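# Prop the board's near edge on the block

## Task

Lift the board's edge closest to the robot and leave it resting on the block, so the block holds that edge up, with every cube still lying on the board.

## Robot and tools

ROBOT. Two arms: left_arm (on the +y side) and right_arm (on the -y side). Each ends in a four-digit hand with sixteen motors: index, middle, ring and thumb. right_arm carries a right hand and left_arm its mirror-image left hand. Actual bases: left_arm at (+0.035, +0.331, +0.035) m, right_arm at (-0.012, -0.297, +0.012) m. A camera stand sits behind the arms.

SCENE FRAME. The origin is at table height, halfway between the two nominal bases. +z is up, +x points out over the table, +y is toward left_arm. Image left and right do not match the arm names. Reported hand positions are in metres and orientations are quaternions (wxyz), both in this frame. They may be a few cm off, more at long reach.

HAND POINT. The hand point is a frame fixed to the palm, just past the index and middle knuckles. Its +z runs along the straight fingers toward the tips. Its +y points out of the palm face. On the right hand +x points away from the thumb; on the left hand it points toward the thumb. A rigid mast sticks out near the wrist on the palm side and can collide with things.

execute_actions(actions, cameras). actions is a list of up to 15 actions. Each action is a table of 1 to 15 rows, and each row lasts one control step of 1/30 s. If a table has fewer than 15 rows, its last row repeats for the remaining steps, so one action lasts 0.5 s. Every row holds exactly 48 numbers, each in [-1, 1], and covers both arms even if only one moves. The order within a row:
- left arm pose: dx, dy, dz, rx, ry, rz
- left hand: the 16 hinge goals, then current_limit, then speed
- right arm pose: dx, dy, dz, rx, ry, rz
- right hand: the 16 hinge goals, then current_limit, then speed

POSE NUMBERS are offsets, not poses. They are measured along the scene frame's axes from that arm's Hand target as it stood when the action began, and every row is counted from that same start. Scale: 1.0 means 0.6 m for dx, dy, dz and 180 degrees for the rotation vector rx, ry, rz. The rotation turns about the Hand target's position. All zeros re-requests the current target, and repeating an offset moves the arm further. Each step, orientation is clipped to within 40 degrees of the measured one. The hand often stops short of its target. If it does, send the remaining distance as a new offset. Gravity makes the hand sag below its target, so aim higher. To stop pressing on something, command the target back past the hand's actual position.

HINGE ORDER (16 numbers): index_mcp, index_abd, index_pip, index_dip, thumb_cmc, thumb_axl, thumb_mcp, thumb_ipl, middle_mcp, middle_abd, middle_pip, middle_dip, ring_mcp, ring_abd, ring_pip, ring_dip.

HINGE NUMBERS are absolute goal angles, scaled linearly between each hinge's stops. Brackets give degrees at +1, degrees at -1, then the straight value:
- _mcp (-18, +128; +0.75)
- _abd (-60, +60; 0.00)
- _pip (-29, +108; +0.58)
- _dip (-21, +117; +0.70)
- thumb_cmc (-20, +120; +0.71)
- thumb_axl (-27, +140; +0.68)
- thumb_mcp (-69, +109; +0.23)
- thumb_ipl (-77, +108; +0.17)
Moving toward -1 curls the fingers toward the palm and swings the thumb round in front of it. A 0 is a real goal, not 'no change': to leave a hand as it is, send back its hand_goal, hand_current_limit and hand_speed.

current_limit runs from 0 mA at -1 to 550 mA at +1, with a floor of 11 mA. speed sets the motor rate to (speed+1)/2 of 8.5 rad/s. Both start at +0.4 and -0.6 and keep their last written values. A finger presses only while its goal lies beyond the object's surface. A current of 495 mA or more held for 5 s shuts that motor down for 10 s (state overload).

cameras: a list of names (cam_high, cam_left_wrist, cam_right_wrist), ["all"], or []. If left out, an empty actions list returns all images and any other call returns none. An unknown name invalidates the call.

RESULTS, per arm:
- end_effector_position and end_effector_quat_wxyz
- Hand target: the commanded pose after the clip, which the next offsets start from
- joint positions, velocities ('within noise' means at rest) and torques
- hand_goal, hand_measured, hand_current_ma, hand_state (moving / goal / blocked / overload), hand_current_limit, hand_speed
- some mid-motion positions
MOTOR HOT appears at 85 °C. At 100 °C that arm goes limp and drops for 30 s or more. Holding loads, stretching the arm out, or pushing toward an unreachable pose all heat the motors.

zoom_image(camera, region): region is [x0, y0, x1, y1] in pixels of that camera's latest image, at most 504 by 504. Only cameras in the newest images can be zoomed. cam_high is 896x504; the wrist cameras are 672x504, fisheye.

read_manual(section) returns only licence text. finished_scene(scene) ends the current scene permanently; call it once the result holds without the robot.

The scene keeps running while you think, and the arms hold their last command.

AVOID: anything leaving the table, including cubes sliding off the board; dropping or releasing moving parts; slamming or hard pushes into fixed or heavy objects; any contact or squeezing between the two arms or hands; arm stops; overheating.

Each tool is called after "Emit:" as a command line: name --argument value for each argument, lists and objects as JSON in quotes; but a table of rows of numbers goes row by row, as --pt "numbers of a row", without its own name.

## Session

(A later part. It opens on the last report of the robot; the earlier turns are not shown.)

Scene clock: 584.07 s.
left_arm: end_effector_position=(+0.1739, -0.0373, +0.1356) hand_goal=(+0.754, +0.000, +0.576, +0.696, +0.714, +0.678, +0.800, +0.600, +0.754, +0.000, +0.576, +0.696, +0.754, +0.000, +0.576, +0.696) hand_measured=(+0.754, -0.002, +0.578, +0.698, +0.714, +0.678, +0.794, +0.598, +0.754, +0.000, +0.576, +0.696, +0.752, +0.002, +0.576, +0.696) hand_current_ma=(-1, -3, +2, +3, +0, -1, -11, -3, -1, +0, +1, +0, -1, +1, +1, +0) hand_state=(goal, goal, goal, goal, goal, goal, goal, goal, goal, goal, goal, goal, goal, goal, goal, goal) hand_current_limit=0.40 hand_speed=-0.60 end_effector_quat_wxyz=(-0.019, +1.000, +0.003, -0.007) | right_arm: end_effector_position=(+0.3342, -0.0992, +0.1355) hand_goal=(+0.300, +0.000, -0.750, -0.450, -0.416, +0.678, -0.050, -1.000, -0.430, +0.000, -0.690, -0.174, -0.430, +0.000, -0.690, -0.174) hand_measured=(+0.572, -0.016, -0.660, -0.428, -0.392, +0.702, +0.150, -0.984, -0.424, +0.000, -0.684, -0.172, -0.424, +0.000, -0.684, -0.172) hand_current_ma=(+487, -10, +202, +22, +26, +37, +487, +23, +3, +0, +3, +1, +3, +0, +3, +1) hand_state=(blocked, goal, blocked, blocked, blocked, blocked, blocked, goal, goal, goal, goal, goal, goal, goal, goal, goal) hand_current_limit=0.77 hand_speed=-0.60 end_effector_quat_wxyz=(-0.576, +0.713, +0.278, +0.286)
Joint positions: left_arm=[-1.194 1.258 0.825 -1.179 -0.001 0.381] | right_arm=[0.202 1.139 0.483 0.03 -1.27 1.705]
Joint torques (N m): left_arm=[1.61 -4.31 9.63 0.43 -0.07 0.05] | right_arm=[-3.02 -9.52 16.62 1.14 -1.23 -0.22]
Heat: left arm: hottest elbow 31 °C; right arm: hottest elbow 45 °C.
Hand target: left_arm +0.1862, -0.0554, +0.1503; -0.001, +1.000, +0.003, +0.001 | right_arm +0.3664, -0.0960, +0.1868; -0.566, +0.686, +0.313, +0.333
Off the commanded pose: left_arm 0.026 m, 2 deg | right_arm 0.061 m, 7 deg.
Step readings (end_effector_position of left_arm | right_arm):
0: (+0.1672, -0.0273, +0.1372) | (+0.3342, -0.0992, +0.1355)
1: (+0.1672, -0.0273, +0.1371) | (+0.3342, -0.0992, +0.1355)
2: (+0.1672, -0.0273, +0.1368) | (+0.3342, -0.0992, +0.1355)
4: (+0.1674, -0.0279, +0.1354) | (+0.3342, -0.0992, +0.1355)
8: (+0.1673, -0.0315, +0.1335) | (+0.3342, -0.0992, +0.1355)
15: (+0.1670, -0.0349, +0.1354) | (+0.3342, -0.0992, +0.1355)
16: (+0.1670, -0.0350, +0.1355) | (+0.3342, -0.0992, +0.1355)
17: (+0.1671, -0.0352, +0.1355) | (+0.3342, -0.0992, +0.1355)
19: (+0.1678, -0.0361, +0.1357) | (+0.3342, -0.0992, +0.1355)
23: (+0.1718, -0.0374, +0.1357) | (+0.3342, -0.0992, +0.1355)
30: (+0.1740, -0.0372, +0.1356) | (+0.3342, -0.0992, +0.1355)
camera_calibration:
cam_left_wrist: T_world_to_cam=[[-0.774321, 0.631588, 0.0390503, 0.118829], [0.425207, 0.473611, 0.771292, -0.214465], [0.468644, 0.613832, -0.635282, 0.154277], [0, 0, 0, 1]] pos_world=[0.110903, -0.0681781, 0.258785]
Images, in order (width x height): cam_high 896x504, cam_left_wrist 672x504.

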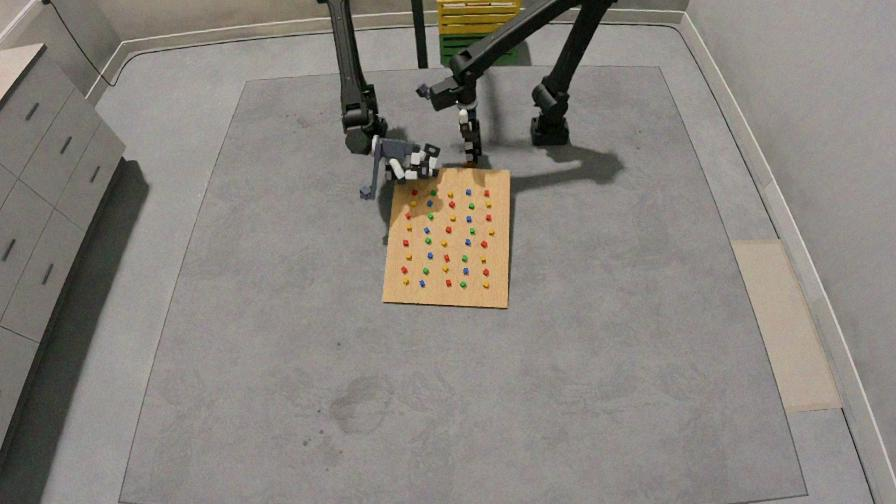

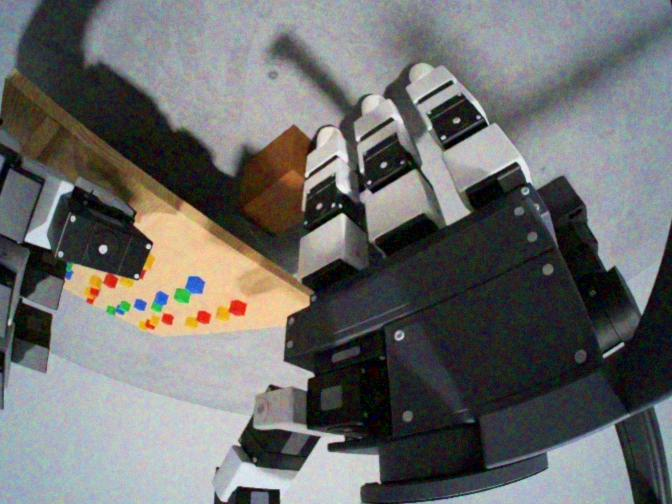

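Emit:
execute_actions --actions '[[[0.025,-0.003,0.004,0,0,0,0.754,0,0.576,0.696,0.714,0.678,0.8,0.6,0.754,0,0.576,0.696,0.754,0,0.576,0.696,0.4,-0.6,0,0,0,0,0,0,0.3,0,-0.75,-0.45,-0.417,0.678,-0.05,-1,-0.43,0,-0.69,-0.174,-0.43,0,-0.69,-0.174,0.77,-0.6]],[[0.025,-0.003,0,0,0,0,0.754,0,0.576,0.696,0.714,0.678,0.8,0.6,0.754,0,0.576,0.696,0.754,0,0.576,0.696,0.4,-0.6,0,0,0,0,0,0,0.3,0,-0.75,-0.45,-0.417,0.678,-0.05,-1,-0.43,0,-0.69,-0.174,-0.43,0,-0.69,-0.174,0.77,-0.6]]]' --cameras '["cam_high","cam_left_wrist"]'

Emit:
zoom_image --camera "cam_high" --region '[430, 130, 510, 190]'

Scene clock: 588.60 s.
left_arm: end_effector_position=(+0.2031, -0.0421, +0.1383) hand_goal=(+0.754, +0.000, +0.576, +0.696, +0.714, +0.678, +0.800, +0.600, +0.754, +0.000, +0.576, +0.696, +0.754, +0.000, +0.576, +0.696) hand_measured=(+0.754, -0.002, +0.578, +0.698, +0.714, +0.678, +0.794, +0.598, +0.754, +0.000, +0.576, +0.696, +0.752, +0.002, +0.576, +0.696) hand_current_ma=(-1, -3, +2, +3, +0, -1, -11, -3, -1, +0, +1, +0, -1, +1, +1, +0) hand_state=(goal, goal, goal, goal, goal, goal, goal, goal, goal, goal, goal, goal, goal, goal, goal, goal) hand_current_limit=0.40 hand_speed=-0.60 end_effector_quat_wxyz=(-0.018, +1.000, +0.004, -0.008) | right_arm: end_effector_position=(+0.3342, -0.0992, +0.1355) hand_goal=(+0.300, +0.000, -0.750, -0.450, -0.416, +0.678, -0.050, -1.000, -0.430, +0.000, -0.690, -0.174, -0.430, +0.000, -0.690, -0.174) hand_measured=(+0.572, -0.016, -0.660, -0.428, -0.392, +0.702, +0.150, -0.984, -0.424, +0.000, -0.684, -0.172, -0.424, +0.000, -0.684, -0.172) hand_current_ma=(+487, -10, +202, +22, +26, +37, +487, +23, +3, +0, +3, +1, +3, +0, +3, +1) hand_state=(blocked, goal, blocked, blocked, blocked, blocked, blocked, goal, goal, goal, goal, goal, goal, goal, goal, goal) hand_current_limit=0.77 hand_speed=-0.60 end_effector_quat_wxyz=(-0.576, +0.713, +0.278, +0.286)
Joint positions: left_arm=[-1.117 1.299 0.867 -1.179 -0.001 0.457] | right_arm=[0.202 1.139 0.483 0.03 -1.27 1.705]
Joint torques (N m): left_arm=[1.44 -4.78 9.74 0.32 -0.07 0.11] | right_arm=[-3.08 -9.58 16.69 1.2 -1.24 -0.22]
Heat: left arm: hottest elbow 32 °C; right arm: hottest elbow 46 °C.
Hand target: left_arm +0.2162, -0.0591, +0.1528; -0.001, +1.000, +0.003, +0.001 | right_arm +0.3664, -0.0960, +0.1868; -0.566, +0.686, +0.313, +0.333
Off the commanded pose: left_arm 0.026 m, 2 deg | right_arm 0.061 m, 7 deg.
Step readings (end_effector_position of left_arm | right_arm):
0: (+0.1739, -0.0373, +0.1356) | (+0.3342, -0.0992, +0.1355)
1: (+0.1740, -0.0372, +0.1355) | (+0.3342, -0.0992, +0.1355)
2: (+0.1745, -0.0374, +0.1357) | (+0.3342, -0.0992, +0.1355)
4: (+0.1781, -0.0379, +0.1361) | (+0.3342, -0.0992, +0.1355)
8: (+0.1877, -0.0390, +0.1374) | (+0.3342, -0.0992, +0.1355)
15: (+0.1899, -0.0398, +0.1380) | (+0.3342, -0.0992, +0.1355)
16: (+0.1900, -0.0400, +0.1383) | (+0.3342, -0.0992, +0.1355)
17: (+0.1908, -0.0400, +0.1383) | (+0.3342, -0.0992, +0.1355)
19: (+0.1934, -0.0407, +0.1383) | (+0.3342, -0.0992, +0.1355)
23: (+0.2015, -0.0415, +0.1384) | (+0.3342, -0.0992, +0.1355)
30: (+0.2033, -0.0420, +0.1384) | (+0.3342, -0.0992, +0.1355)
camera_calibration:
cam_left_wrist: T_world_to_cam=[[-0.775442, 0.630217, 0.0389416, 0.144488], [0.426091, 0.47677, 0.768854, -0.226374], [0.465978, 0.612795, -0.638237, 0.146129], [0, 0, 0, 1]] pos_world=[0.140405, -0.0726778, 0.261687]
Images, in order (width x height): cam_high 896x504, cam_left_wrist 672x504.

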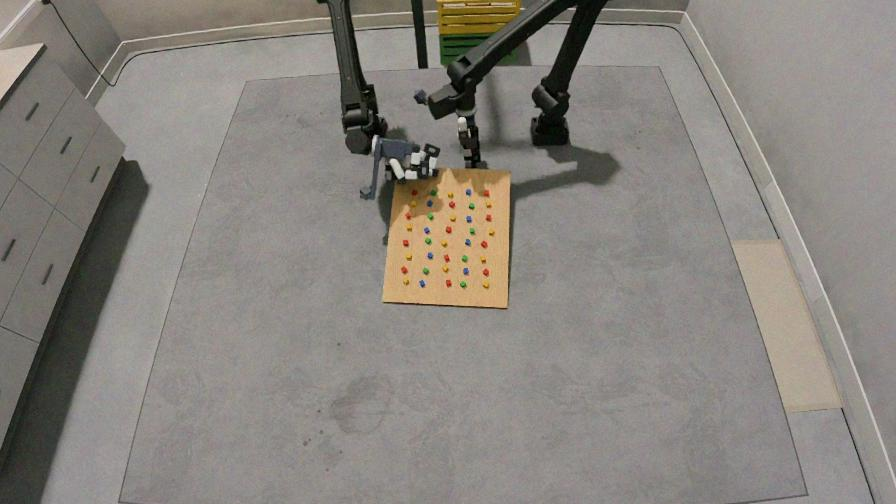

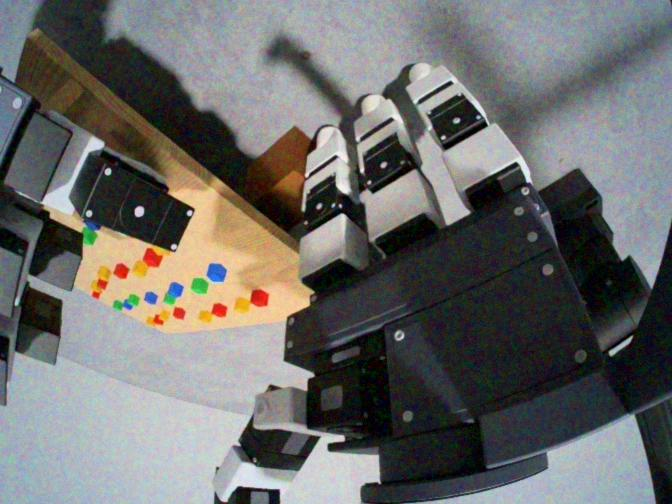

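Scaled by 6.300 from the camera's 896x504 image, which has a finer 1280x720 frame.

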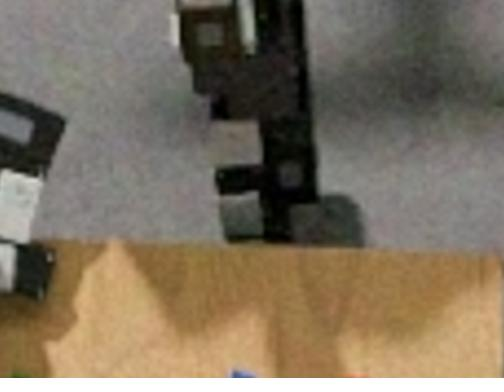

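Emit:
execute_actions --actions '[[[0.022,-0.003,0,0,0,0,0.754,0,0.576,0.696,0.714,0.678,0.8,0.6,0.754,0,0.576,0.696,0.754,0,0.576,0.696,0.4,-0.6,0,0,0,0,0,0,0.3,0,-0.75,-0.45,-0.417,0.678,-0.05,-1,-0.43,0,-0.69,-0.174,-0.43,0,-0.69,-0.174,0.77,-0.6]]]' --cameras '["cam_left_wrist"]'

Emit:
zoom_image --camera "cam_left_wrist" --region '[200, 80, 400, 320]'

Scene clock: 592.07 s.
left_arm: end_effector_position=(+0.2154, -0.0438, +0.1383) hand_goal=(+0.754, +0.000, +0.576, +0.696, +0.714, +0.678, +0.800, +0.600, +0.754, +0.000, +0.576, +0.696, +0.754, +0.000, +0.576, +0.696) hand_measured=(+0.754, -0.004, +0.578, +0.698, +0.714, +0.678, +0.794, +0.598, +0.754, +0.000, +0.576, +0.696, +0.752, +0.002, +0.576, +0.696) hand_current_ma=(-1, -3, +2, +3, +0, -1, -11, -3, -1, +0, +1, +0, -1, +1, +1, +0) hand_state=(goal, goal, goal, goal, goal, goal, goal, goal, goal, goal, goal, goal, goal, goal, goal, goal) hand_current_limit=0.40 hand_speed=-0.60 end_effector_quat_wxyz=(-0.018, +1.000, +0.004, -0.009) | right_arm: end_effector_position=(+0.3342, -0.0992, +0.1355) hand_goal=(+0.300, +0.000, -0.750, -0.450, -0.416, +0.678, -0.050, -1.000, -0.430, +0.000, -0.690, -0.174, -0.430, +0.000, -0.690, -0.174) hand_measured=(+0.572, -0.016, -0.660, -0.428, -0.392, +0.702, +0.150, -0.984, -0.424, +0.000, -0.684, -0.172, -0.424, +0.000, -0.684, -0.172) hand_current_ma=(+487, -10, +202, +22, +26, +37, +487, +23, +3, +0, +3, +1, +3, +0, +3, +1) hand_state=(blocked, goal, blocked, blocked, blocked, blocked, blocked, goal, goal, goal, goal, goal, goal, goal, goal, goal) hand_current_limit=0.77 hand_speed=-0.60 end_effector_quat_wxyz=(-0.576, +0.713, +0.278, +0.286)
Joint positions: left_arm=[-1.085 1.319 0.886 -1.179 -0.001 0.489] | right_arm=[0.202 1.139 0.483 0.03 -1.27 1.705]
Joint torques (N m): left_arm=[1.61 -5.19 9.73 0.44 -0.09 0.08] | right_arm=[-2.9 -9.58 16.65 1.18 -1.24 -0.23]
Heat: left arm: hottest elbow 32 °C; right arm: hottest elbow 47 °C.
Hand target: left_arm +0.2295, -0.0608, +0.1528; -0.001, +1.000, +0.003, +0.001 | right_arm +0.3664, -0.0960, +0.1868; -0.566, +0.686, +0.313, +0.333
Off the commanded pose: left_arm 0.026 m, 2 deg | right_arm 0.061 m, 7 deg.
Step readings (end_effector_position of left_arm | right_arm):
0: (+0.2030, -0.0421, +0.1383) | (+0.3342, -0.0992, +0.1355)
1: (+0.2031, -0.0420, +0.1383) | (+0.3342, -0.0992, +0.1355)
2: (+0.2041, -0.0419, +0.1381) | (+0.3342, -0.0992, +0.1355)
4: (+0.2066, -0.0426, +0.1383) | (+0.3342, -0.0992, +0.1355)
8: (+0.2140, -0.0434, +0.1384) | (+0.3342, -0.0992, +0.1355)
15: (+0.2155, -0.0439, +0.1385) | (+0.3342, -0.0992, +0.1355)
camera_calibration:
cam_left_wrist: T_world_to_cam=[[-0.775391, 0.630152, 0.040947, 0.154912], [0.42772, 0.476386, 0.768188, -0.231097], [0.464569, 0.61316, -0.638914, 0.141971], [0, 0, 0, 1]] pos_world=[0.153007, -0.0745783, 0.26189]
Images, in order (width x height): cam_left_wrist 672x504.

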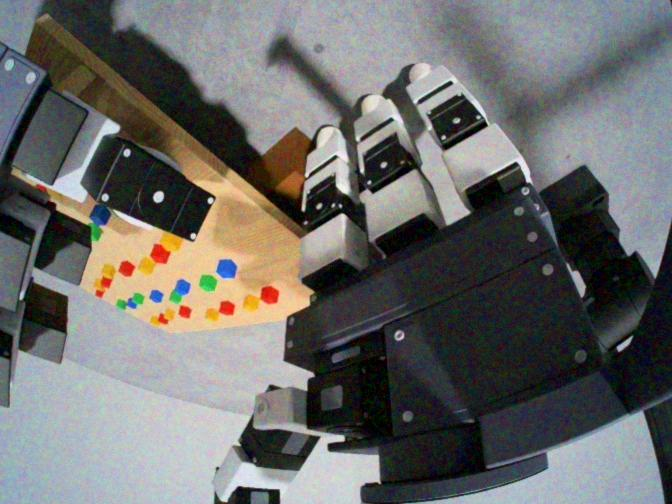

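Scaled by 2.100 from the camera's 672x504 image, which has a finer 960x720 frame.

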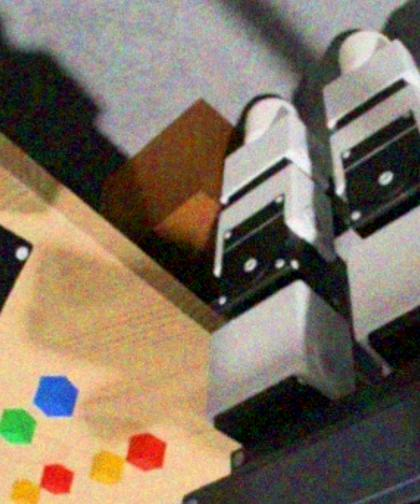

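Emit:
execute_actions --actions '[[[-0.04,0,0,0,0,0,0.754,0,0.576,0.696,0.714,0.678,0.8,0.6,0.754,0,0.576,0.696,0.754,0,0.576,0.696,0.4,-0.6,0,0,0,0,0,0,0.3,0,-0.75,-0.45,-0.417,0.678,-0.05,-1,-0.43,0,-0.69,-0.174,-0.43,0,-0.69,-0.174,0.77,-0.6]],[[-0.04,0,0,0,0,0,0.754,0,0.576,0.696,0.714,0.678,0.8,0.6,0.754,0,0.576,0.696,0.754,0,0.576,0.696,0.4,-0.6,-0.01,0,-0.02,0,0,0,0.3,0,-0.75,-0.45,-0.417,0.678,-0.05,-1,-0.43,0,-0.69,-0.174,-0.43,0,-0.69,-0.174,0.77,-0.6]],[[-0.04,0.02,0,0,0,0,0.754,0,0.576,0.696,0.714,0.678,0.8,0.6,0.754,0,0.576,0.696,0.754,0,0.576,0.696,0.4,-0.6,-0.01,0,-0.02,0,0,0,0.3,0,-0.75,-0.45,-0.417,0.678,-0.05,-1,-0.43,0,-0.69,-0.174,-0.43,0,-0.69,-0.174,0.77,-0.6]]]' --cameras '["all"]'

Emit:
zoom_image --camera "cam_high" --region '[430, 130, 510, 190]'

Emit:
zoom_image --camera "cam_left_wrist" --region '[100, 0, 400, 280]'

Scene clock: 599.00 s.
left_arm: end_effector_position=(+0.1603, -0.0488, +0.1467) hand_goal=(+0.754, +0.000, +0.576, +0.696, +0.714, +0.678, +0.800, +0.600, +0.754, +0.000, +0.576, +0.696, +0.754, +0.000, +0.576, +0.696) hand_measured=(+0.754, -0.002, +0.578, +0.698, +0.714, +0.678, +0.794, +0.598, +0.754, +0.000, +0.576, +0.696, +0.752, +0.002, +0.576, +0.696) hand_current_ma=(-1, -2, +2, +3, +0, -1, -11, -3, -1, +0, +1, +0, -1, +1, +1, +0) hand_state=(goal, goal, goal, goal, goal, goal, goal, goal, goal, goal, goal, goal, goal, goal, goal, goal) hand_current_limit=0.40 hand_speed=-0.60 end_effector_quat_wxyz=(-0.007, +1.000, +0.002, -0.002) | right_arm: end_effector_position=(+0.3417, -0.0978, +0.1436) hand_goal=(+0.300, +0.000, -0.750, -0.450, -0.416, +0.678, -0.050, -1.000, -0.430, +0.000, -0.690, -0.174, -0.430, +0.000, -0.690, -0.174) hand_measured=(+0.570, -0.012, -0.660, -0.440, -0.390, +0.704, +0.150, -0.994, -0.424, +0.000, -0.684, -0.172, -0.424, +0.000, -0.684, -0.172) hand_current_ma=(+487, -6, +202, +7, +31, +41, +487, +5, +3, +0, +3, +1, +3, +0, +3, +1) hand_state=(blocked, goal, blocked, goal, blocked, blocked, blocked, goal, goal, goal, goal, goal, goal, goal, goal, goal) hand_current_limit=0.77 hand_speed=-0.60 end_effector_quat_wxyz=(-0.571, +0.702, +0.294, +0.308)
Joint positions: left_arm=[-1.247 1.244 0.839 -1.179 0 0.331] | right_arm=[0.202 1.139 0.481 0.091 -1.272 1.705]
Joint torques (N m): left_arm=[-0.38 -6.71 6.39 -0.14 -0.07 -0.19] | right_arm=[-2.61 -7.71 11.63 2.26 -0.94 -0.17]
Heat: left arm: hottest elbow 33 °C; right arm: hottest elbow 48 °C.
Hand target: left_arm +0.1574, -0.0487, +0.1526; -0.001, +1.000, +0.003, +0.001 | right_arm +0.3544, -0.0960, +0.1629; -0.566, +0.686, +0.313, +0.333
Off the commanded pose: left_arm 0.007 m, 1 deg | right_arm 0.023 m, 4 deg.
Step readings (end_effector_position of left_arm | right_arm):
0: (+0.2154, -0.0439, +0.1383) | (+0.3342, -0.0992, +0.1355)
1: (+0.2154, -0.0439, +0.1383) | (+0.3342, -0.0992, +0.1355)
2: (+0.2154, -0.0439, +0.1383) | (+0.3342, -0.0992, +0.1355)
4: (+0.2139, -0.0447, +0.1383) | (+0.3342, -0.0992, +0.1355)
8: (+0.2067, -0.0482, +0.1383) | (+0.3342, -0.0992, +0.1355)
15: (+0.2026, -0.0502, +0.1383) | (+0.3342, -0.0992, +0.1355)
16: (+0.2028, -0.0502, +0.1383) | (+0.3342, -0.0992, +0.1355)
17: (+0.2016, -0.0508, +0.1384) | (+0.3342, -0.0992, +0.1355)
19: (+0.1987, -0.0523, +0.1393) | (+0.3344, -0.0991, +0.1356)
23: (+0.1865, -0.0578, +0.1438) | (+0.3349, -0.0990, +0.1363)
30: (+0.1826, -0.0597, +0.1463) | (+0.3354, -0.0988, +0.1370)
31: (+0.1827, -0.0593, +0.1461) | (+0.3356, -0.0987, +0.1372)
32: (+0.1814, -0.0586, +0.1457) | (+0.3360, -0.0987, +0.1377)
34: (+0.1770, -0.0547, +0.1442) | (+0.3374, -0.0985, +0.1391)
38: (+0.1636, -0.0483, +0.1438) | (+0.3401, -0.0980, +0.1419)
45: (+0.1598, -0.0490, +0.1467) | (+0.3418, -0.0978, +0.1438)
camera_calibration:
cam_left_wrist: T_world_to_cam=[[-0.773166, 0.634024, 0.0150714, 0.118563], [0.418641, 0.492376, 0.76309, -0.208607], [0.476396, 0.596305, -0.646117, 0.174235], [0, 0, 0, 1]] pos_world=[0.0959953, -0.0763556, 0.269975]
cam_right_wrist: T_world_to_cam=[[0.0130025, -0.187554, -0.982168, 0.144337], [-0.721915, -0.681398, 0.120562, 0.109303], [-0.69186, 0.707474, -0.144258, 0.450607], [0, 0, 0, 1]] pos_world=[0.388787, -0.217244, 0.193589]

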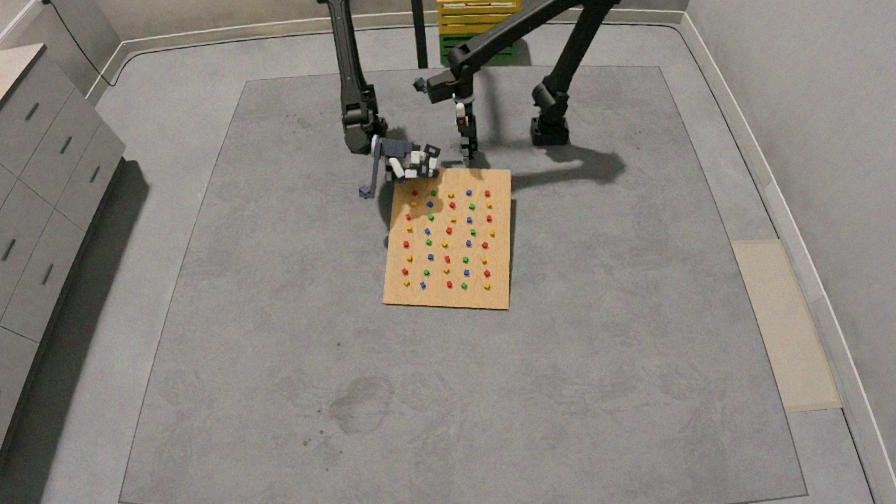

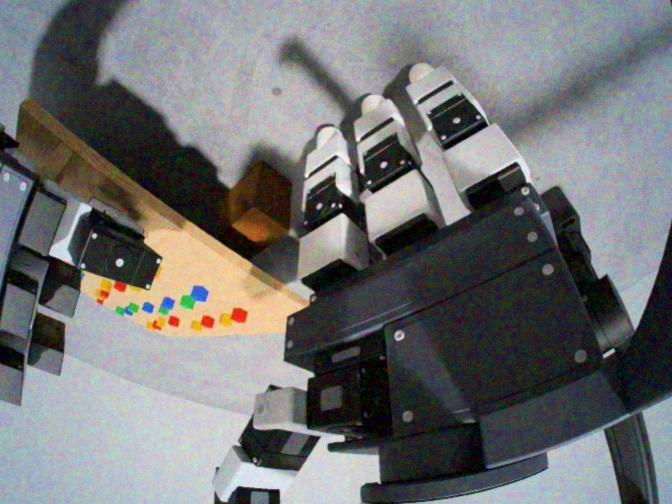

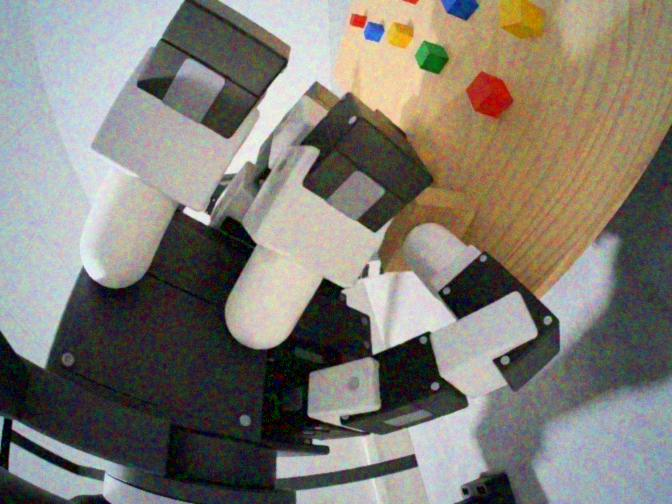

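Scaled by 6.300 from the camera's 896x504 image, which has a finer 1280x720 frame.

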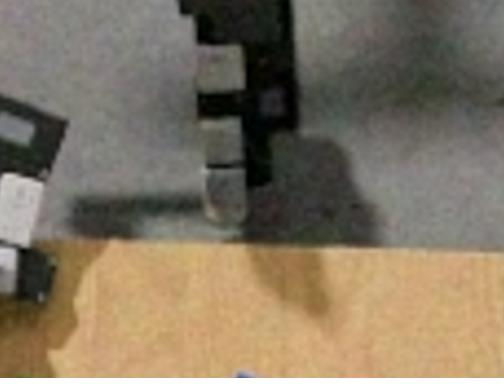

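Scaled by 1.680 from the camera's 672x504 image, which has a finer 960x720 frame.

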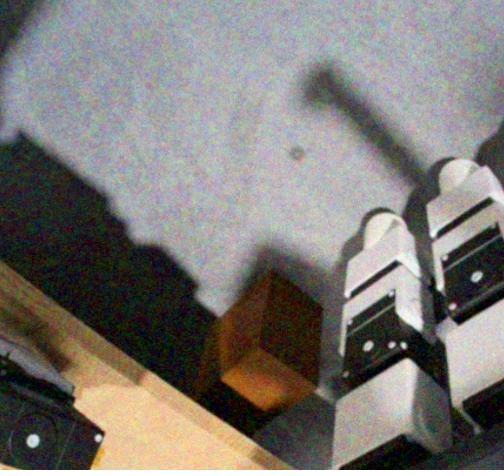

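Emit:
execute_actions --actions '[[[0,0,0,0,0,0,0.754,0,0.576,0.696,0.714,0.678,0.8,0.6,0.754,0,0.576,0.696,0.754,0,0.576,0.696,0.4,-0.6,-0.014,0,-0.022,0,0,0,0.3,0,-0.75,-0.45,-0.417,0.678,-0.05,-1,-0.43,0,-0.69,-0.174,-0.43,0,-0.69,-0.174,0.77,-0.6]],[[0,0,0,0,0,0,0.754,0,0.576,0.696,0.714,0.678,0.8,0.6,0.754,0,0.576,0.696,0.754,0,0.576,0.696,0.4,-0.6,-0.012,0,-0.02,0,0,0,0.3,0,-0.75,-0.45,-0.417,0.678,-0.05,-1,-0.43,0,-0.69,-0.174,-0.43,0,-0.69,-0.174,0.77,-0.6]]]' --cameras '["cam_high","cam_left_wrist"]'

Emit:
zoom_image --camera "cam_left_wrist" --region '[100, 0, 400, 280]'

Scene clock: 603.37 s.
left_arm: end_effector_position=(+0.1604, -0.0488, +0.1467) hand_goal=(+0.754, +0.000, +0.576, +0.696, +0.714, +0.678, +0.800, +0.600, +0.754, +0.000, +0.576, +0.696, +0.754, +0.000, +0.576, +0.696) hand_measured=(+0.754, -0.002, +0.578, +0.698, +0.714, +0.678, +0.794, +0.598, +0.754, +0.000, +0.576, +0.696, +0.752, +0.002, +0.576, +0.696) hand_current_ma=(-1, -2, +2, +3, +0, -1, -11, -3, -1, +0, +1, +0, -1, +1, +1, +0) hand_state=(goal, goal, goal, goal, goal, goal, goal, goal, goal, goal, goal, goal, goal, goal, goal, goal) hand_current_limit=0.40 hand_speed=-0.60 end_effector_quat_wxyz=(-0.007, +1.000, +0.002, -0.002) | right_arm: end_effector_position=(+0.3304, -0.1009, +0.1226) hand_goal=(+0.300, +0.000, -0.750, -0.450, -0.416, +0.678, -0.050, -1.000, -0.430, +0.000, -0.690, -0.174, -0.430, +0.000, -0.690, -0.174) hand_measured=(+0.570, -0.010, -0.660, -0.440, -0.390, +0.704, +0.150, -0.992, -0.424, +0.000, -0.684, -0.172, -0.424, +0.000, -0.684, -0.172) hand_current_ma=(+487, -5, +202, +7, +31, +41, +487, +7, +3, +0, +3, +1, +3, +0, +3, +1) hand_state=(blocked, goal, blocked, goal, blocked, blocked, blocked, goal, goal, goal, goal, goal, goal, goal, goal, goal) hand_current_limit=0.77 hand_speed=-0.60 end_effector_quat_wxyz=(-0.566, +0.700, +0.298, +0.318)
Joint positions: left_arm=[-1.247 1.244 0.839 -1.179 0 0.33] | right_arm=[0.202 1.153 0.408 0.201 -1.262 1.705]
Joint torques (N m): left_arm=[-0.38 -6.48 6.41 -0.09 -0.08 -0.18] | right_arm=[-1.9 -7 10.76 2.25 -1.01 -0.03]
Heat: left arm: hottest elbow 32 °C; right arm: hottest elbow 47 °C.
Hand target: left_arm +0.1574, -0.0487, +0.1526; -0.001, +1.000, +0.003, +0.001 | right_arm +0.3388, -0.0960, +0.1376; -0.566, +0.686, +0.313, +0.333
Off the commanded pose: left_arm 0.007 m, 1 deg | right_arm 0.018 m, 3 deg.
Step readings (end_effector_position of left_arm | right_arm):
0: (+0.1604, -0.0488, +0.1467) | (+0.3417, -0.0978, +0.1436)
1: (+0.1604, -0.0488, +0.1467) | (+0.3416, -0.0978, +0.1434)
2: (+0.1604, -0.0488, +0.1467) | (+0.3414, -0.0979, +0.1430)
4: (+0.1604, -0.0488, +0.1467) | (+0.3406, -0.0984, +0.1412)
8: (+0.1604, -0.0488, +0.1467) | (+0.3376, -0.0993, +0.1361)
15: (+0.1604, -0.0488, +0.1467) | (+0.3362, -0.0995, +0.1337)
16: (+0.1604, -0.0488, +0.1467) | (+0.3361, -0.0996, +0.1335)
17: (+0.1604, -0.0488, +0.1467) | (+0.3358, -0.0996, +0.1332)
19: (+0.1604, -0.0488, +0.1467) | (+0.3351, -0.0999, +0.1316)
23: (+0.1604, -0.0488, +0.1467) | (+0.3321, -0.1006, +0.1258)
30: (+0.1604, -0.0488, +0.1467) | (+0.3304, -0.1009, +0.1227)
camera_calibration:
cam_left_wrist: T_world_to_cam=[[-0.773643, 0.633442, 0.0150606, 0.118708], [0.418244, 0.492671, 0.763117, -0.208546], [0.475971, 0.596679, -0.646085, 0.174308], [0, 0, 0, 1]] pos_world=[0.0960953, -0.0764564, 0.269975]
Images, in order (width x height): cam_high 896x504, cam_left_wrist 672x504.

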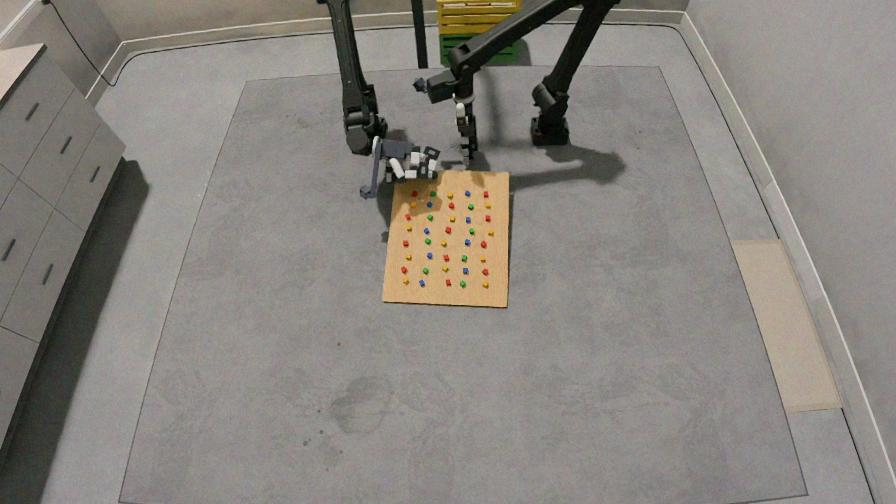

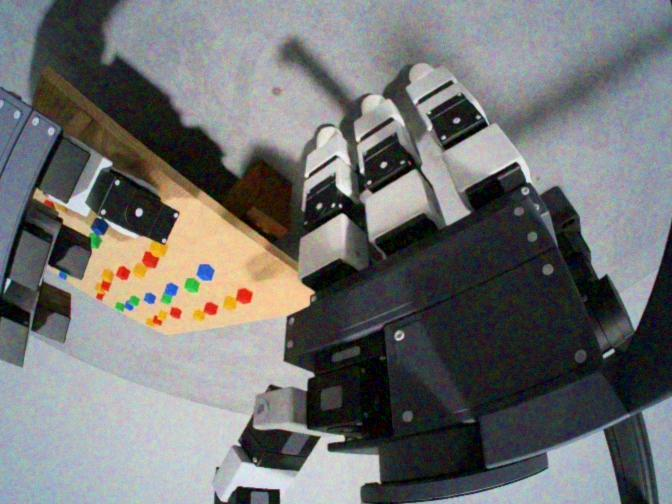

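Scaled by 1.680 from the camera's 672x504 image, which has a finer 960x720 frame.

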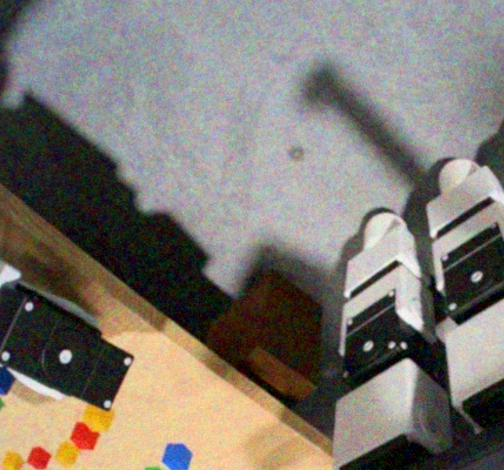

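Emit:
execute_actions --actions '[[[0,0,0,0,0,0,0.754,0,0.576,0.696,0.714,0.678,0.8,0.6,0.754,0,0.576,0.696,0.754,0,0.576,0.696,0.4,-0.6,-0.003,0,-0.015,0,0,0,0.3,0,-0.75,-0.45,-0.417,0.678,-0.05,-1,-0.43,0,-0.69,-0.174,-0.43,0,-0.69,-0.174,0.77,-0.6]],[[0,0,0,0,0,0,0.754,0,0.576,0.696,0.714,0.678,0.8,0.6,0.754,0,0.576,0.696,0.754,0,0.576,0.696,0.4,-0.6,-0.003,0,-0.015,0,0,0,0.3,0,-0.75,-0.45,-0.417,0.678,-0.05,-1,-0.43,0,-0.69,-0.174,-0.43,0,-0.69,-0.174,0.77,-0.6]]]' --cameras '["cam_high","cam_left_wrist"]'

Emit:
zoom_image --camera "cam_left_wrist" --region '[100, 0, 400, 280]'

Scene clock: 606.90 s.
left_arm: end_effector_position=(+0.1604, -0.0488, +0.1467) hand_goal=(+0.754, +0.000, +0.576, +0.696, +0.714, +0.678, +0.800, +0.600, +0.754, +0.000, +0.576, +0.696, +0.754, +0.000, +0.576, +0.696) hand_measured=(+0.754, -0.002, +0.578, +0.698, +0.714, +0.678, +0.794, +0.598, +0.754, +0.000, +0.576, +0.696, +0.752, +0.002, +0.576, +0.696) hand_current_ma=(-1, -2, +2, +3, +0, -1, -11, -3, -1, +0, +1, +0, -1, +1, +1, +0) hand_state=(goal, goal, goal, goal, goal, goal, goal, goal, goal, goal, goal, goal, goal, goal, goal, goal) hand_current_limit=0.40 hand_speed=-0.60 end_effector_quat_wxyz=(-0.007, +1.000, +0.002, -0.002) | right_arm: end_effector_position=(+0.3328, -0.0994, +0.1198) hand_goal=(+0.300, +0.000, -0.750, -0.450, -0.416, +0.678, -0.050, -1.000, -0.430, +0.000, -0.690, -0.174, -0.430, +0.000, -0.690, -0.174) hand_measured=(+0.568, -0.002, -0.660, -0.462, -0.390, +0.704, +0.138, -1.000, -0.424, +0.000, -0.684, -0.172, -0.424, +0.000, -0.684, -0.172) hand_current_ma=(+487, +0, +202, -9, +30, +40, +487, +0, +3, +0, +3, +1, +3, +0, +3, +1) hand_state=(blocked, goal, blocked, goal, blocked, blocked, blocked, goal, goal, goal, goal, goal, goal, goal, goal, goal) hand_current_limit=0.77 hand_speed=-0.60 end_effector_quat_wxyz=(-0.565, +0.689, +0.309, +0.332)
Joint positions: left_arm=[-1.247 1.244 0.839 -1.179 0 0.33] | right_arm=[0.202 1.18 0.389 0.296 -1.27 1.711]
Joint torques (N m): left_arm=[-0.44 -6.53 6.37 -0.18 -0.08 -0.17] | right_arm=[-1.73 -5.6 9.29 1.92 -0.54 -0.03]
Heat: left arm: hottest elbow 32 °C; right arm: hottest elbow 46 °C.
Hand target: left_arm +0.1574, -0.0487, +0.1526; -0.001, +1.000, +0.003, +0.001 | right_arm +0.3352, -0.0960, +0.1196; -0.566, +0.686, +0.313, +0.333
Off the commanded pose: left_arm 0.007 m, 1 deg | right_arm 0.004 m, 1 deg.
Step readings (end_effector_position of left_arm | right_arm):
0: (+0.1604, -0.0488, +0.1467) | (+0.3304, -0.1009, +0.1226)
1: (+0.1604, -0.0488, +0.1467) | (+0.3304, -0.1009, +0.1226)
2: (+0.1604, -0.0488, +0.1467) | (+0.3303, -0.1009, +0.1222)
4: (+0.1604, -0.0488, +0.1467) | (+0.3300, -0.1009, +0.1210)
8: (+0.1604, -0.0488, +0.1467) | (+0.3304, -0.1006, +0.1200)
15: (+0.1604, -0.0488, +0.1467) | (+0.3305, -0.1005, +0.1202)
16: (+0.1604, -0.0488, +0.1467) | (+0.3306, -0.1005, +0.1202)
17: (+0.1604, -0.0488, +0.1467) | (+0.3305, -0.1004, +0.1200)
19: (+0.1604, -0.0488, +0.1467) | (+0.3307, -0.1001, +0.1196)
23: (+0.1604, -0.0488, +0.1467) | (+0.3321, -0.0996, +0.1195)
30: (+0.1604, -0.0488, +0.1467) | (+0.3327, -0.0995, +0.1197)
camera_calibration:
cam_left_wrist: T_world_to_cam=[[-0.773643, 0.633442, 0.0150606, 0.118708], [0.418244, 0.492671, 0.763117, -0.208546], [0.475971, 0.596679, -0.646085, 0.174308], [0, 0, 0, 1]] pos_world=[0.0960953, -0.0764564, 0.269975]
Images, in order (width x height): cam_high 896x504, cam_left_wrist 672x504.

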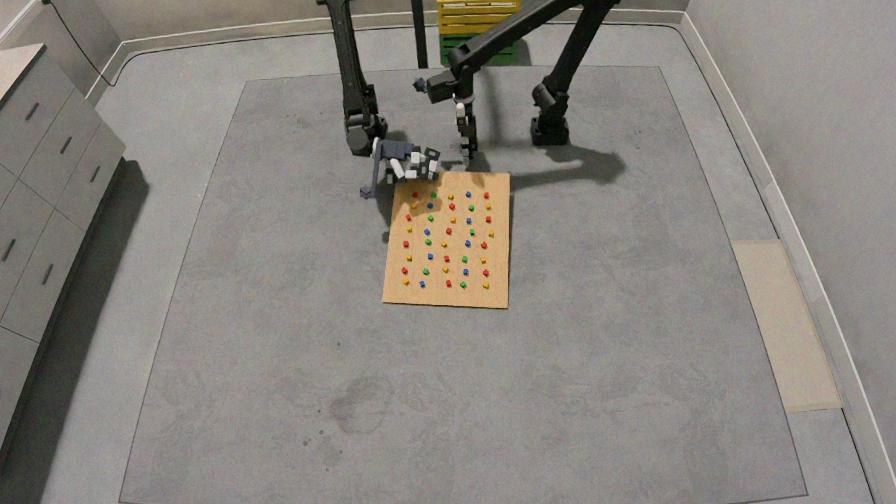

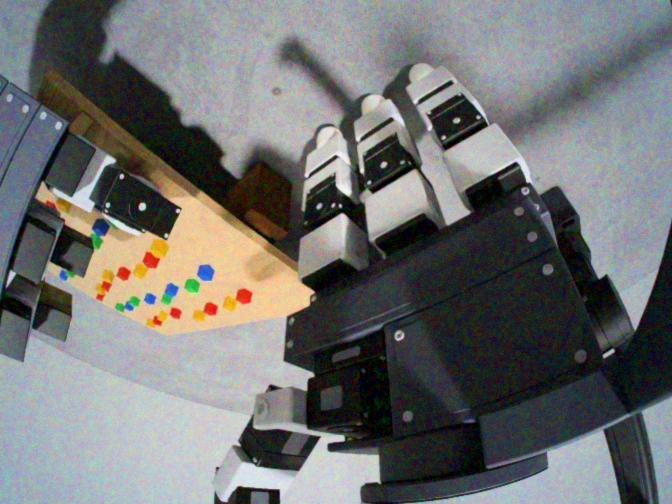

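Scaled by 1.680 from the camera's 672x504 image, which has a finer 960x720 frame.

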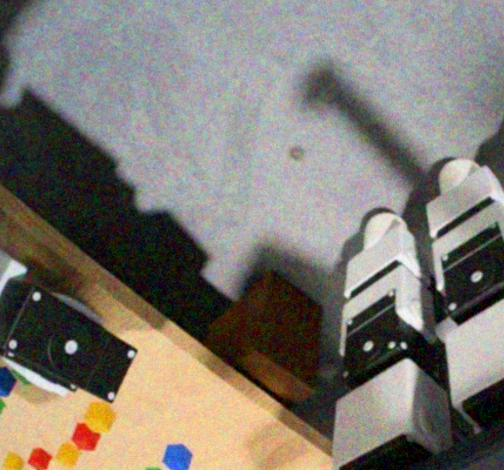

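Emit:
execute_actions --actions '[[[0,0,0,0,0,0,0.754,0,0.576,0.696,0.714,0.678,0.8,0.6,0.754,0,0.576,0.696,0.754,0,0.576,0.696,0.4,-0.6,0,0,-0.015,0,0,0,0.35,0,-0.72,-0.45,-0.417,0.678,0.0,-1,-0.43,0,-0.69,-0.174,-0.43,0,-0.69,-0.174,0.5,-0.6]]]' --cameras '["cam_high","cam_right_wrist"]'

Emit:
zoom_image --camera "cam_high" --region '[370, 150, 530, 320]'

Scene clock: 610.00 s.
left_arm: end_effector_position=(+0.1604, -0.0488, +0.1467) hand_goal=(+0.754, +0.000, +0.576, +0.696, +0.714, +0.678, +0.800, +0.600, +0.754, +0.000, +0.576, +0.696, +0.754, +0.000, +0.576, +0.696) hand_measured=(+0.754, -0.002, +0.578, +0.698, +0.714, +0.678, +0.794, +0.598, +0.754, +0.000, +0.576, +0.696, +0.752, +0.002, +0.576, +0.696) hand_current_ma=(-1, -2, +2, +3, +0, -1, -11, -3, -1, +0, +1, +0, -1, +1, +1, +0) hand_state=(goal, goal, goal, goal, goal, goal, goal, goal, goal, goal, goal, goal, goal, goal, goal, goal) hand_current_limit=0.40 hand_speed=-0.60 end_effector_quat_wxyz=(-0.007, +1.000, +0.002, -0.002) | right_arm: end_effector_position=(+0.3380, -0.0985, +0.1196) hand_goal=(+0.350, +0.000, -0.720, -0.450, -0.416, +0.678, +0.000, -1.000, -0.430, +0.000, -0.690, -0.174, -0.430, +0.000, -0.690, -0.174) hand_measured=(+0.568, +0.006, -0.660, -0.464, -0.390, +0.704, +0.136, -1.000, -0.424, +0.000, -0.684, -0.172, -0.424, +0.000, -0.684, -0.172) hand_current_ma=(+413, +2, +106, -11, +30, +40, +413, +0, +3, +0, +3, +1, +3, +0, +3, +1) hand_state=(blocked, goal, blocked, goal, blocked, blocked, blocked, goal, goal, goal, goal, goal, goal, goal, goal, goal) hand_current_limit=0.50 hand_speed=-0.60 end_effector_quat_wxyz=(-0.562, +0.683, +0.316, +0.342)
Joint positions: left_arm=[-1.247 1.244 0.839 -1.179 0 0.33] | right_arm=[0.202 1.203 0.388 0.347 -1.27 1.712]
Joint torques (N m): left_arm=[-0.56 -6.53 6.38 -0.1 -0.07 -0.19] | right_arm=[-1.73 -5.19 8.23 1.63 -0.5 -0.06]
Heat: left arm: hottest elbow 32 °C; right arm: hottest elbow 45 °C.
Hand target: left_arm +0.1574, -0.0487, +0.1526; -0.001, +1.000, +0.003, +0.001 | right_arm +0.3352, -0.0960, +0.1106; -0.566, +0.686, +0.313, +0.333
Off the commanded pose: left_arm 0.007 m, 1 deg | right_arm 0.010 m, 1 deg.
Step readings (end_effector_position of left_arm | right_arm):
0: (+0.1604, -0.0488, +0.1467) | (+0.3328, -0.0994, +0.1198)
1: (+0.1604, -0.0488, +0.1467) | (+0.3328, -0.0994, +0.1197)
2: (+0.1604, -0.0488, +0.1467) | (+0.3328, -0.0994, +0.1195)
4: (+0.1604, -0.0488, +0.1467) | (+0.3340, -0.0991, +0.1194)
8: (+0.1604, -0.0488, +0.1467) | (+0.3364, -0.0988, +0.1193)
15: (+0.1604, -0.0488, +0.1467) | (+0.3378, -0.0985, +0.1195)
camera_calibration:
cam_right_wrist: T_world_to_cam=[[0.100852, -0.172481, -0.979836, 0.0922402], [-0.730754, -0.681176, 0.044693, 0.12119], [-0.67515, 0.711512, -0.19474, 0.445808], [0, 0, 0, 1]] pos_world=[0.380245, -0.218736, 0.17178]
Images, in order (width x height): cam_high 896x504, cam_right_wrist 672x504.

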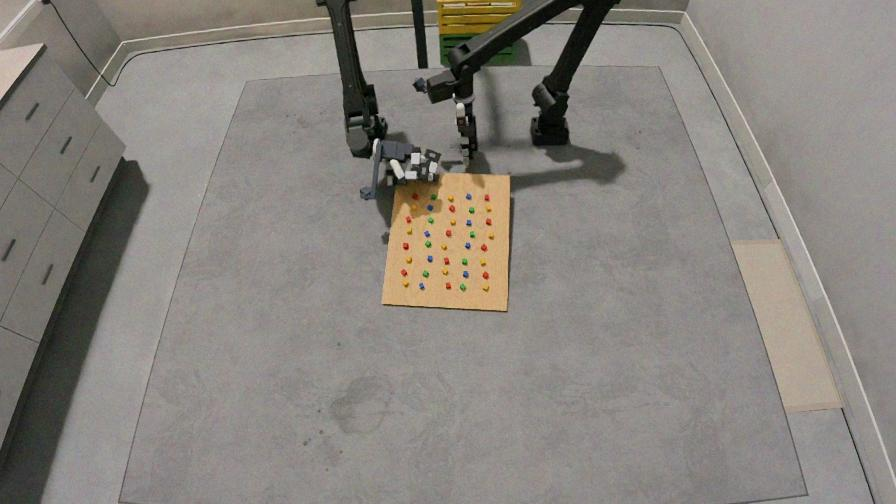

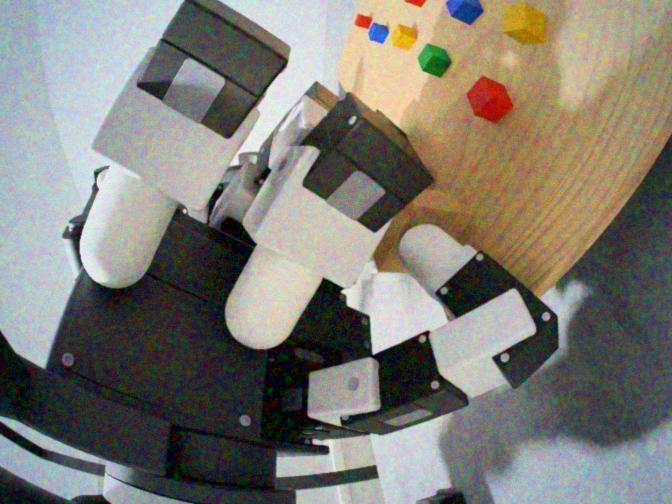

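Scaled by 2.965 from the camera's 896x504 image, which has a finer 1280x720 frame.

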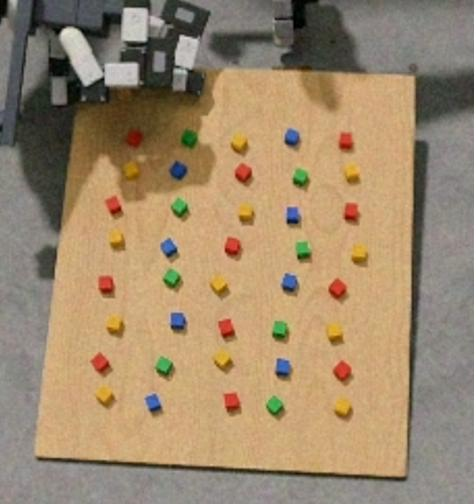

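Emit:
execute_actions --actions '[]'

Emit:
zoom_image --camera "cam_left_wrist" --region '[150, 50, 350, 280]'

Scene clock: 612.13 s.
left_arm: end_effector_position=(+0.1604, -0.0488, +0.1467) hand_goal=(+0.754, +0.000, +0.576, +0.696, +0.714, +0.678, +0.800, +0.600, +0.754, +0.000, +0.576, +0.696, +0.754, +0.000, +0.576, +0.696) hand_measured=(+0.754, -0.002, +0.578, +0.698, +0.714, +0.678, +0.794, +0.598, +0.754, +0.000, +0.576, +0.696, +0.752, +0.002, +0.576, +0.696) hand_current_ma=(-1, -2, +2, +3, +0, -1, -11, -3, -1, +0, +1, +0, -1, +1, +1, +0) hand_state=(goal, goal, goal, goal, goal, goal, goal, goal, goal, goal, goal, goal, goal, goal, goal, goal) hand_current_limit=0.40 hand_speed=-0.60 end_effector_quat_wxyz=(-0.007, +1.000, +0.002, -0.002) | right_arm: end_effector_position=(+0.3380, -0.0985, +0.1196) hand_goal=(+0.350, +0.000, -0.720, -0.450, -0.416, +0.678, +0.000, -1.000, -0.430, +0.000, -0.690, -0.174, -0.430, +0.000, -0.690, -0.174) hand_measured=(+0.568, +0.006, -0.660, -0.464, -0.390, +0.704, +0.136, -1.000, -0.424, +0.000, -0.684, -0.172, -0.424, +0.000, -0.684, -0.172) hand_current_ma=(+413, +2, +106, -11, +30, +40, +412, +0, +3, +0, +3, +1, +3, +0, +3, +1) hand_state=(blocked, goal, blocked, goal, blocked, blocked, blocked, goal, goal, goal, goal, goal, goal, goal, goal, goal) hand_current_limit=0.50 hand_speed=-0.60 end_effector_quat_wxyz=(-0.562, +0.683, +0.316, +0.342)
Joint positions: left_arm=[-1.247 1.244 0.839 -1.179 0 0.33] | right_arm=[0.202 1.203 0.388 0.347 -1.27 1.712]
Joint velocities: within noise
Joint torques (N m): left_arm=[-0.62 -6.48 6.43 -0.14 -0.08 -0.18] | right_arm=[-1.79 -5.25 8.21 1.62 -0.48 -0.06]
Heat: left arm: hottest elbow 32 °C; right arm: hottest elbow 45 °C.
Hand target: left_arm +0.1574, -0.0487, +0.1526; -0.001, +1.000, +0.003, +0.001 | right_arm +0.3352, -0.0960, +0.1106; -0.566, +0.686, +0.313, +0.333
Off the commanded pose: left_arm 0.007 m, 1 deg | right_arm 0.010 m, 1 deg.
camera_calibration:
cam_left_wrist: T_world_to_cam=[[-0.773643, 0.633442, 0.0150606, 0.118708], [0.418244, 0.492671, 0.763117, -0.208546], [0.475971, 0.596679, -0.646085, 0.174308], [0, 0, 0, 1]] pos_world=[0.0960953, -0.0764564, 0.269975]
cam_right_wrist: T_world_to_cam=[[0.100852, -0.172481, -0.979836, 0.0922402], [-0.730754, -0.681176, 0.044693, 0.12119], [-0.67515, 0.711512, -0.19474, 0.445808], [0, 0, 0, 1]] pos_world=[0.380245, -0.218736, 0.17178]

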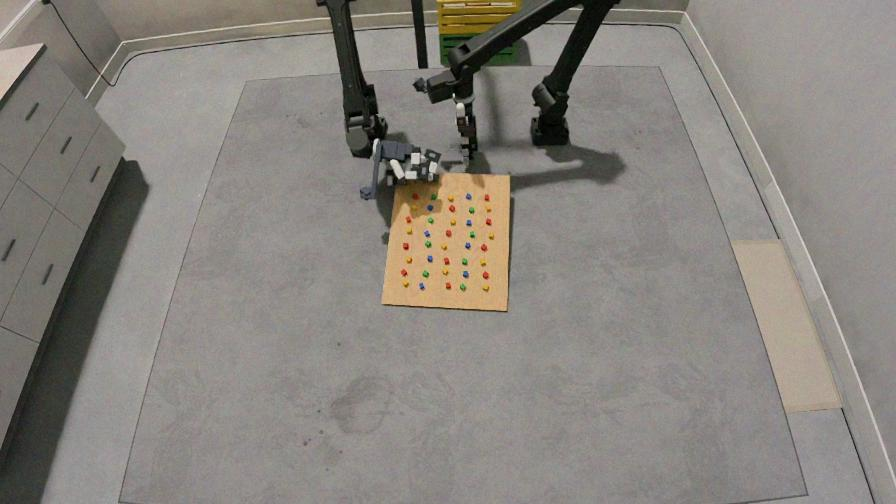

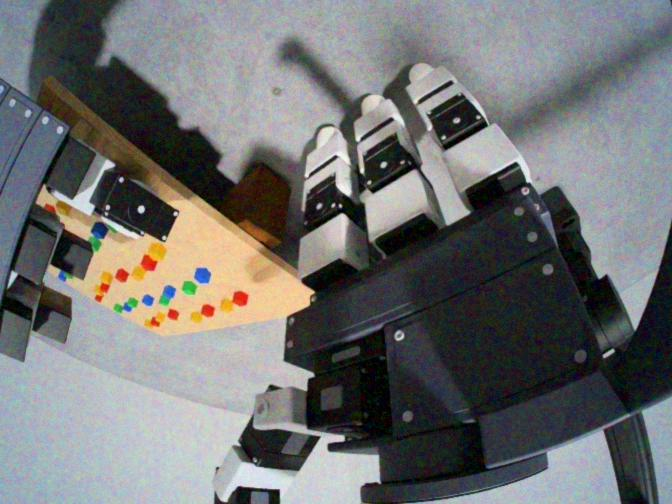

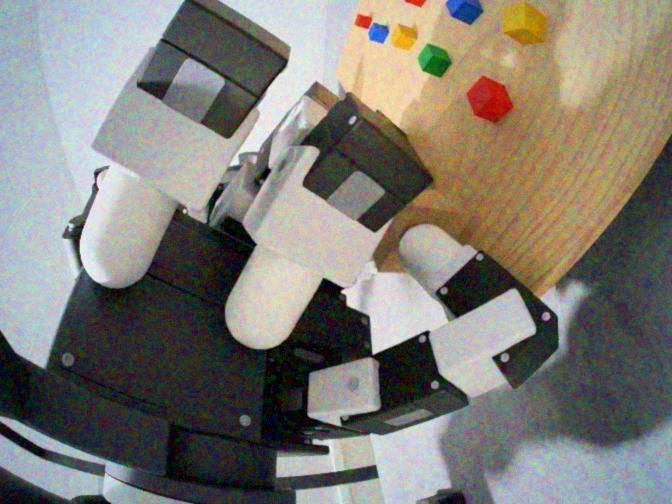

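Scaled by 2.191 from the camera's 672x504 image, which has a finer 960x720 frame.

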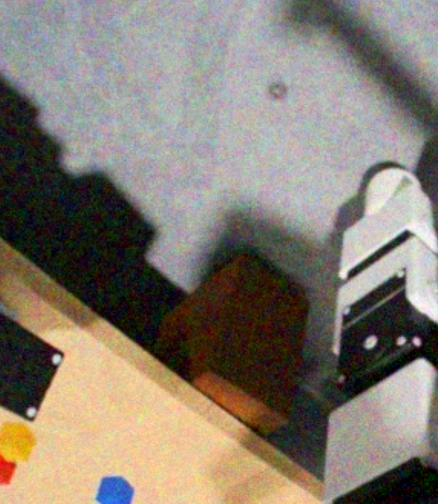

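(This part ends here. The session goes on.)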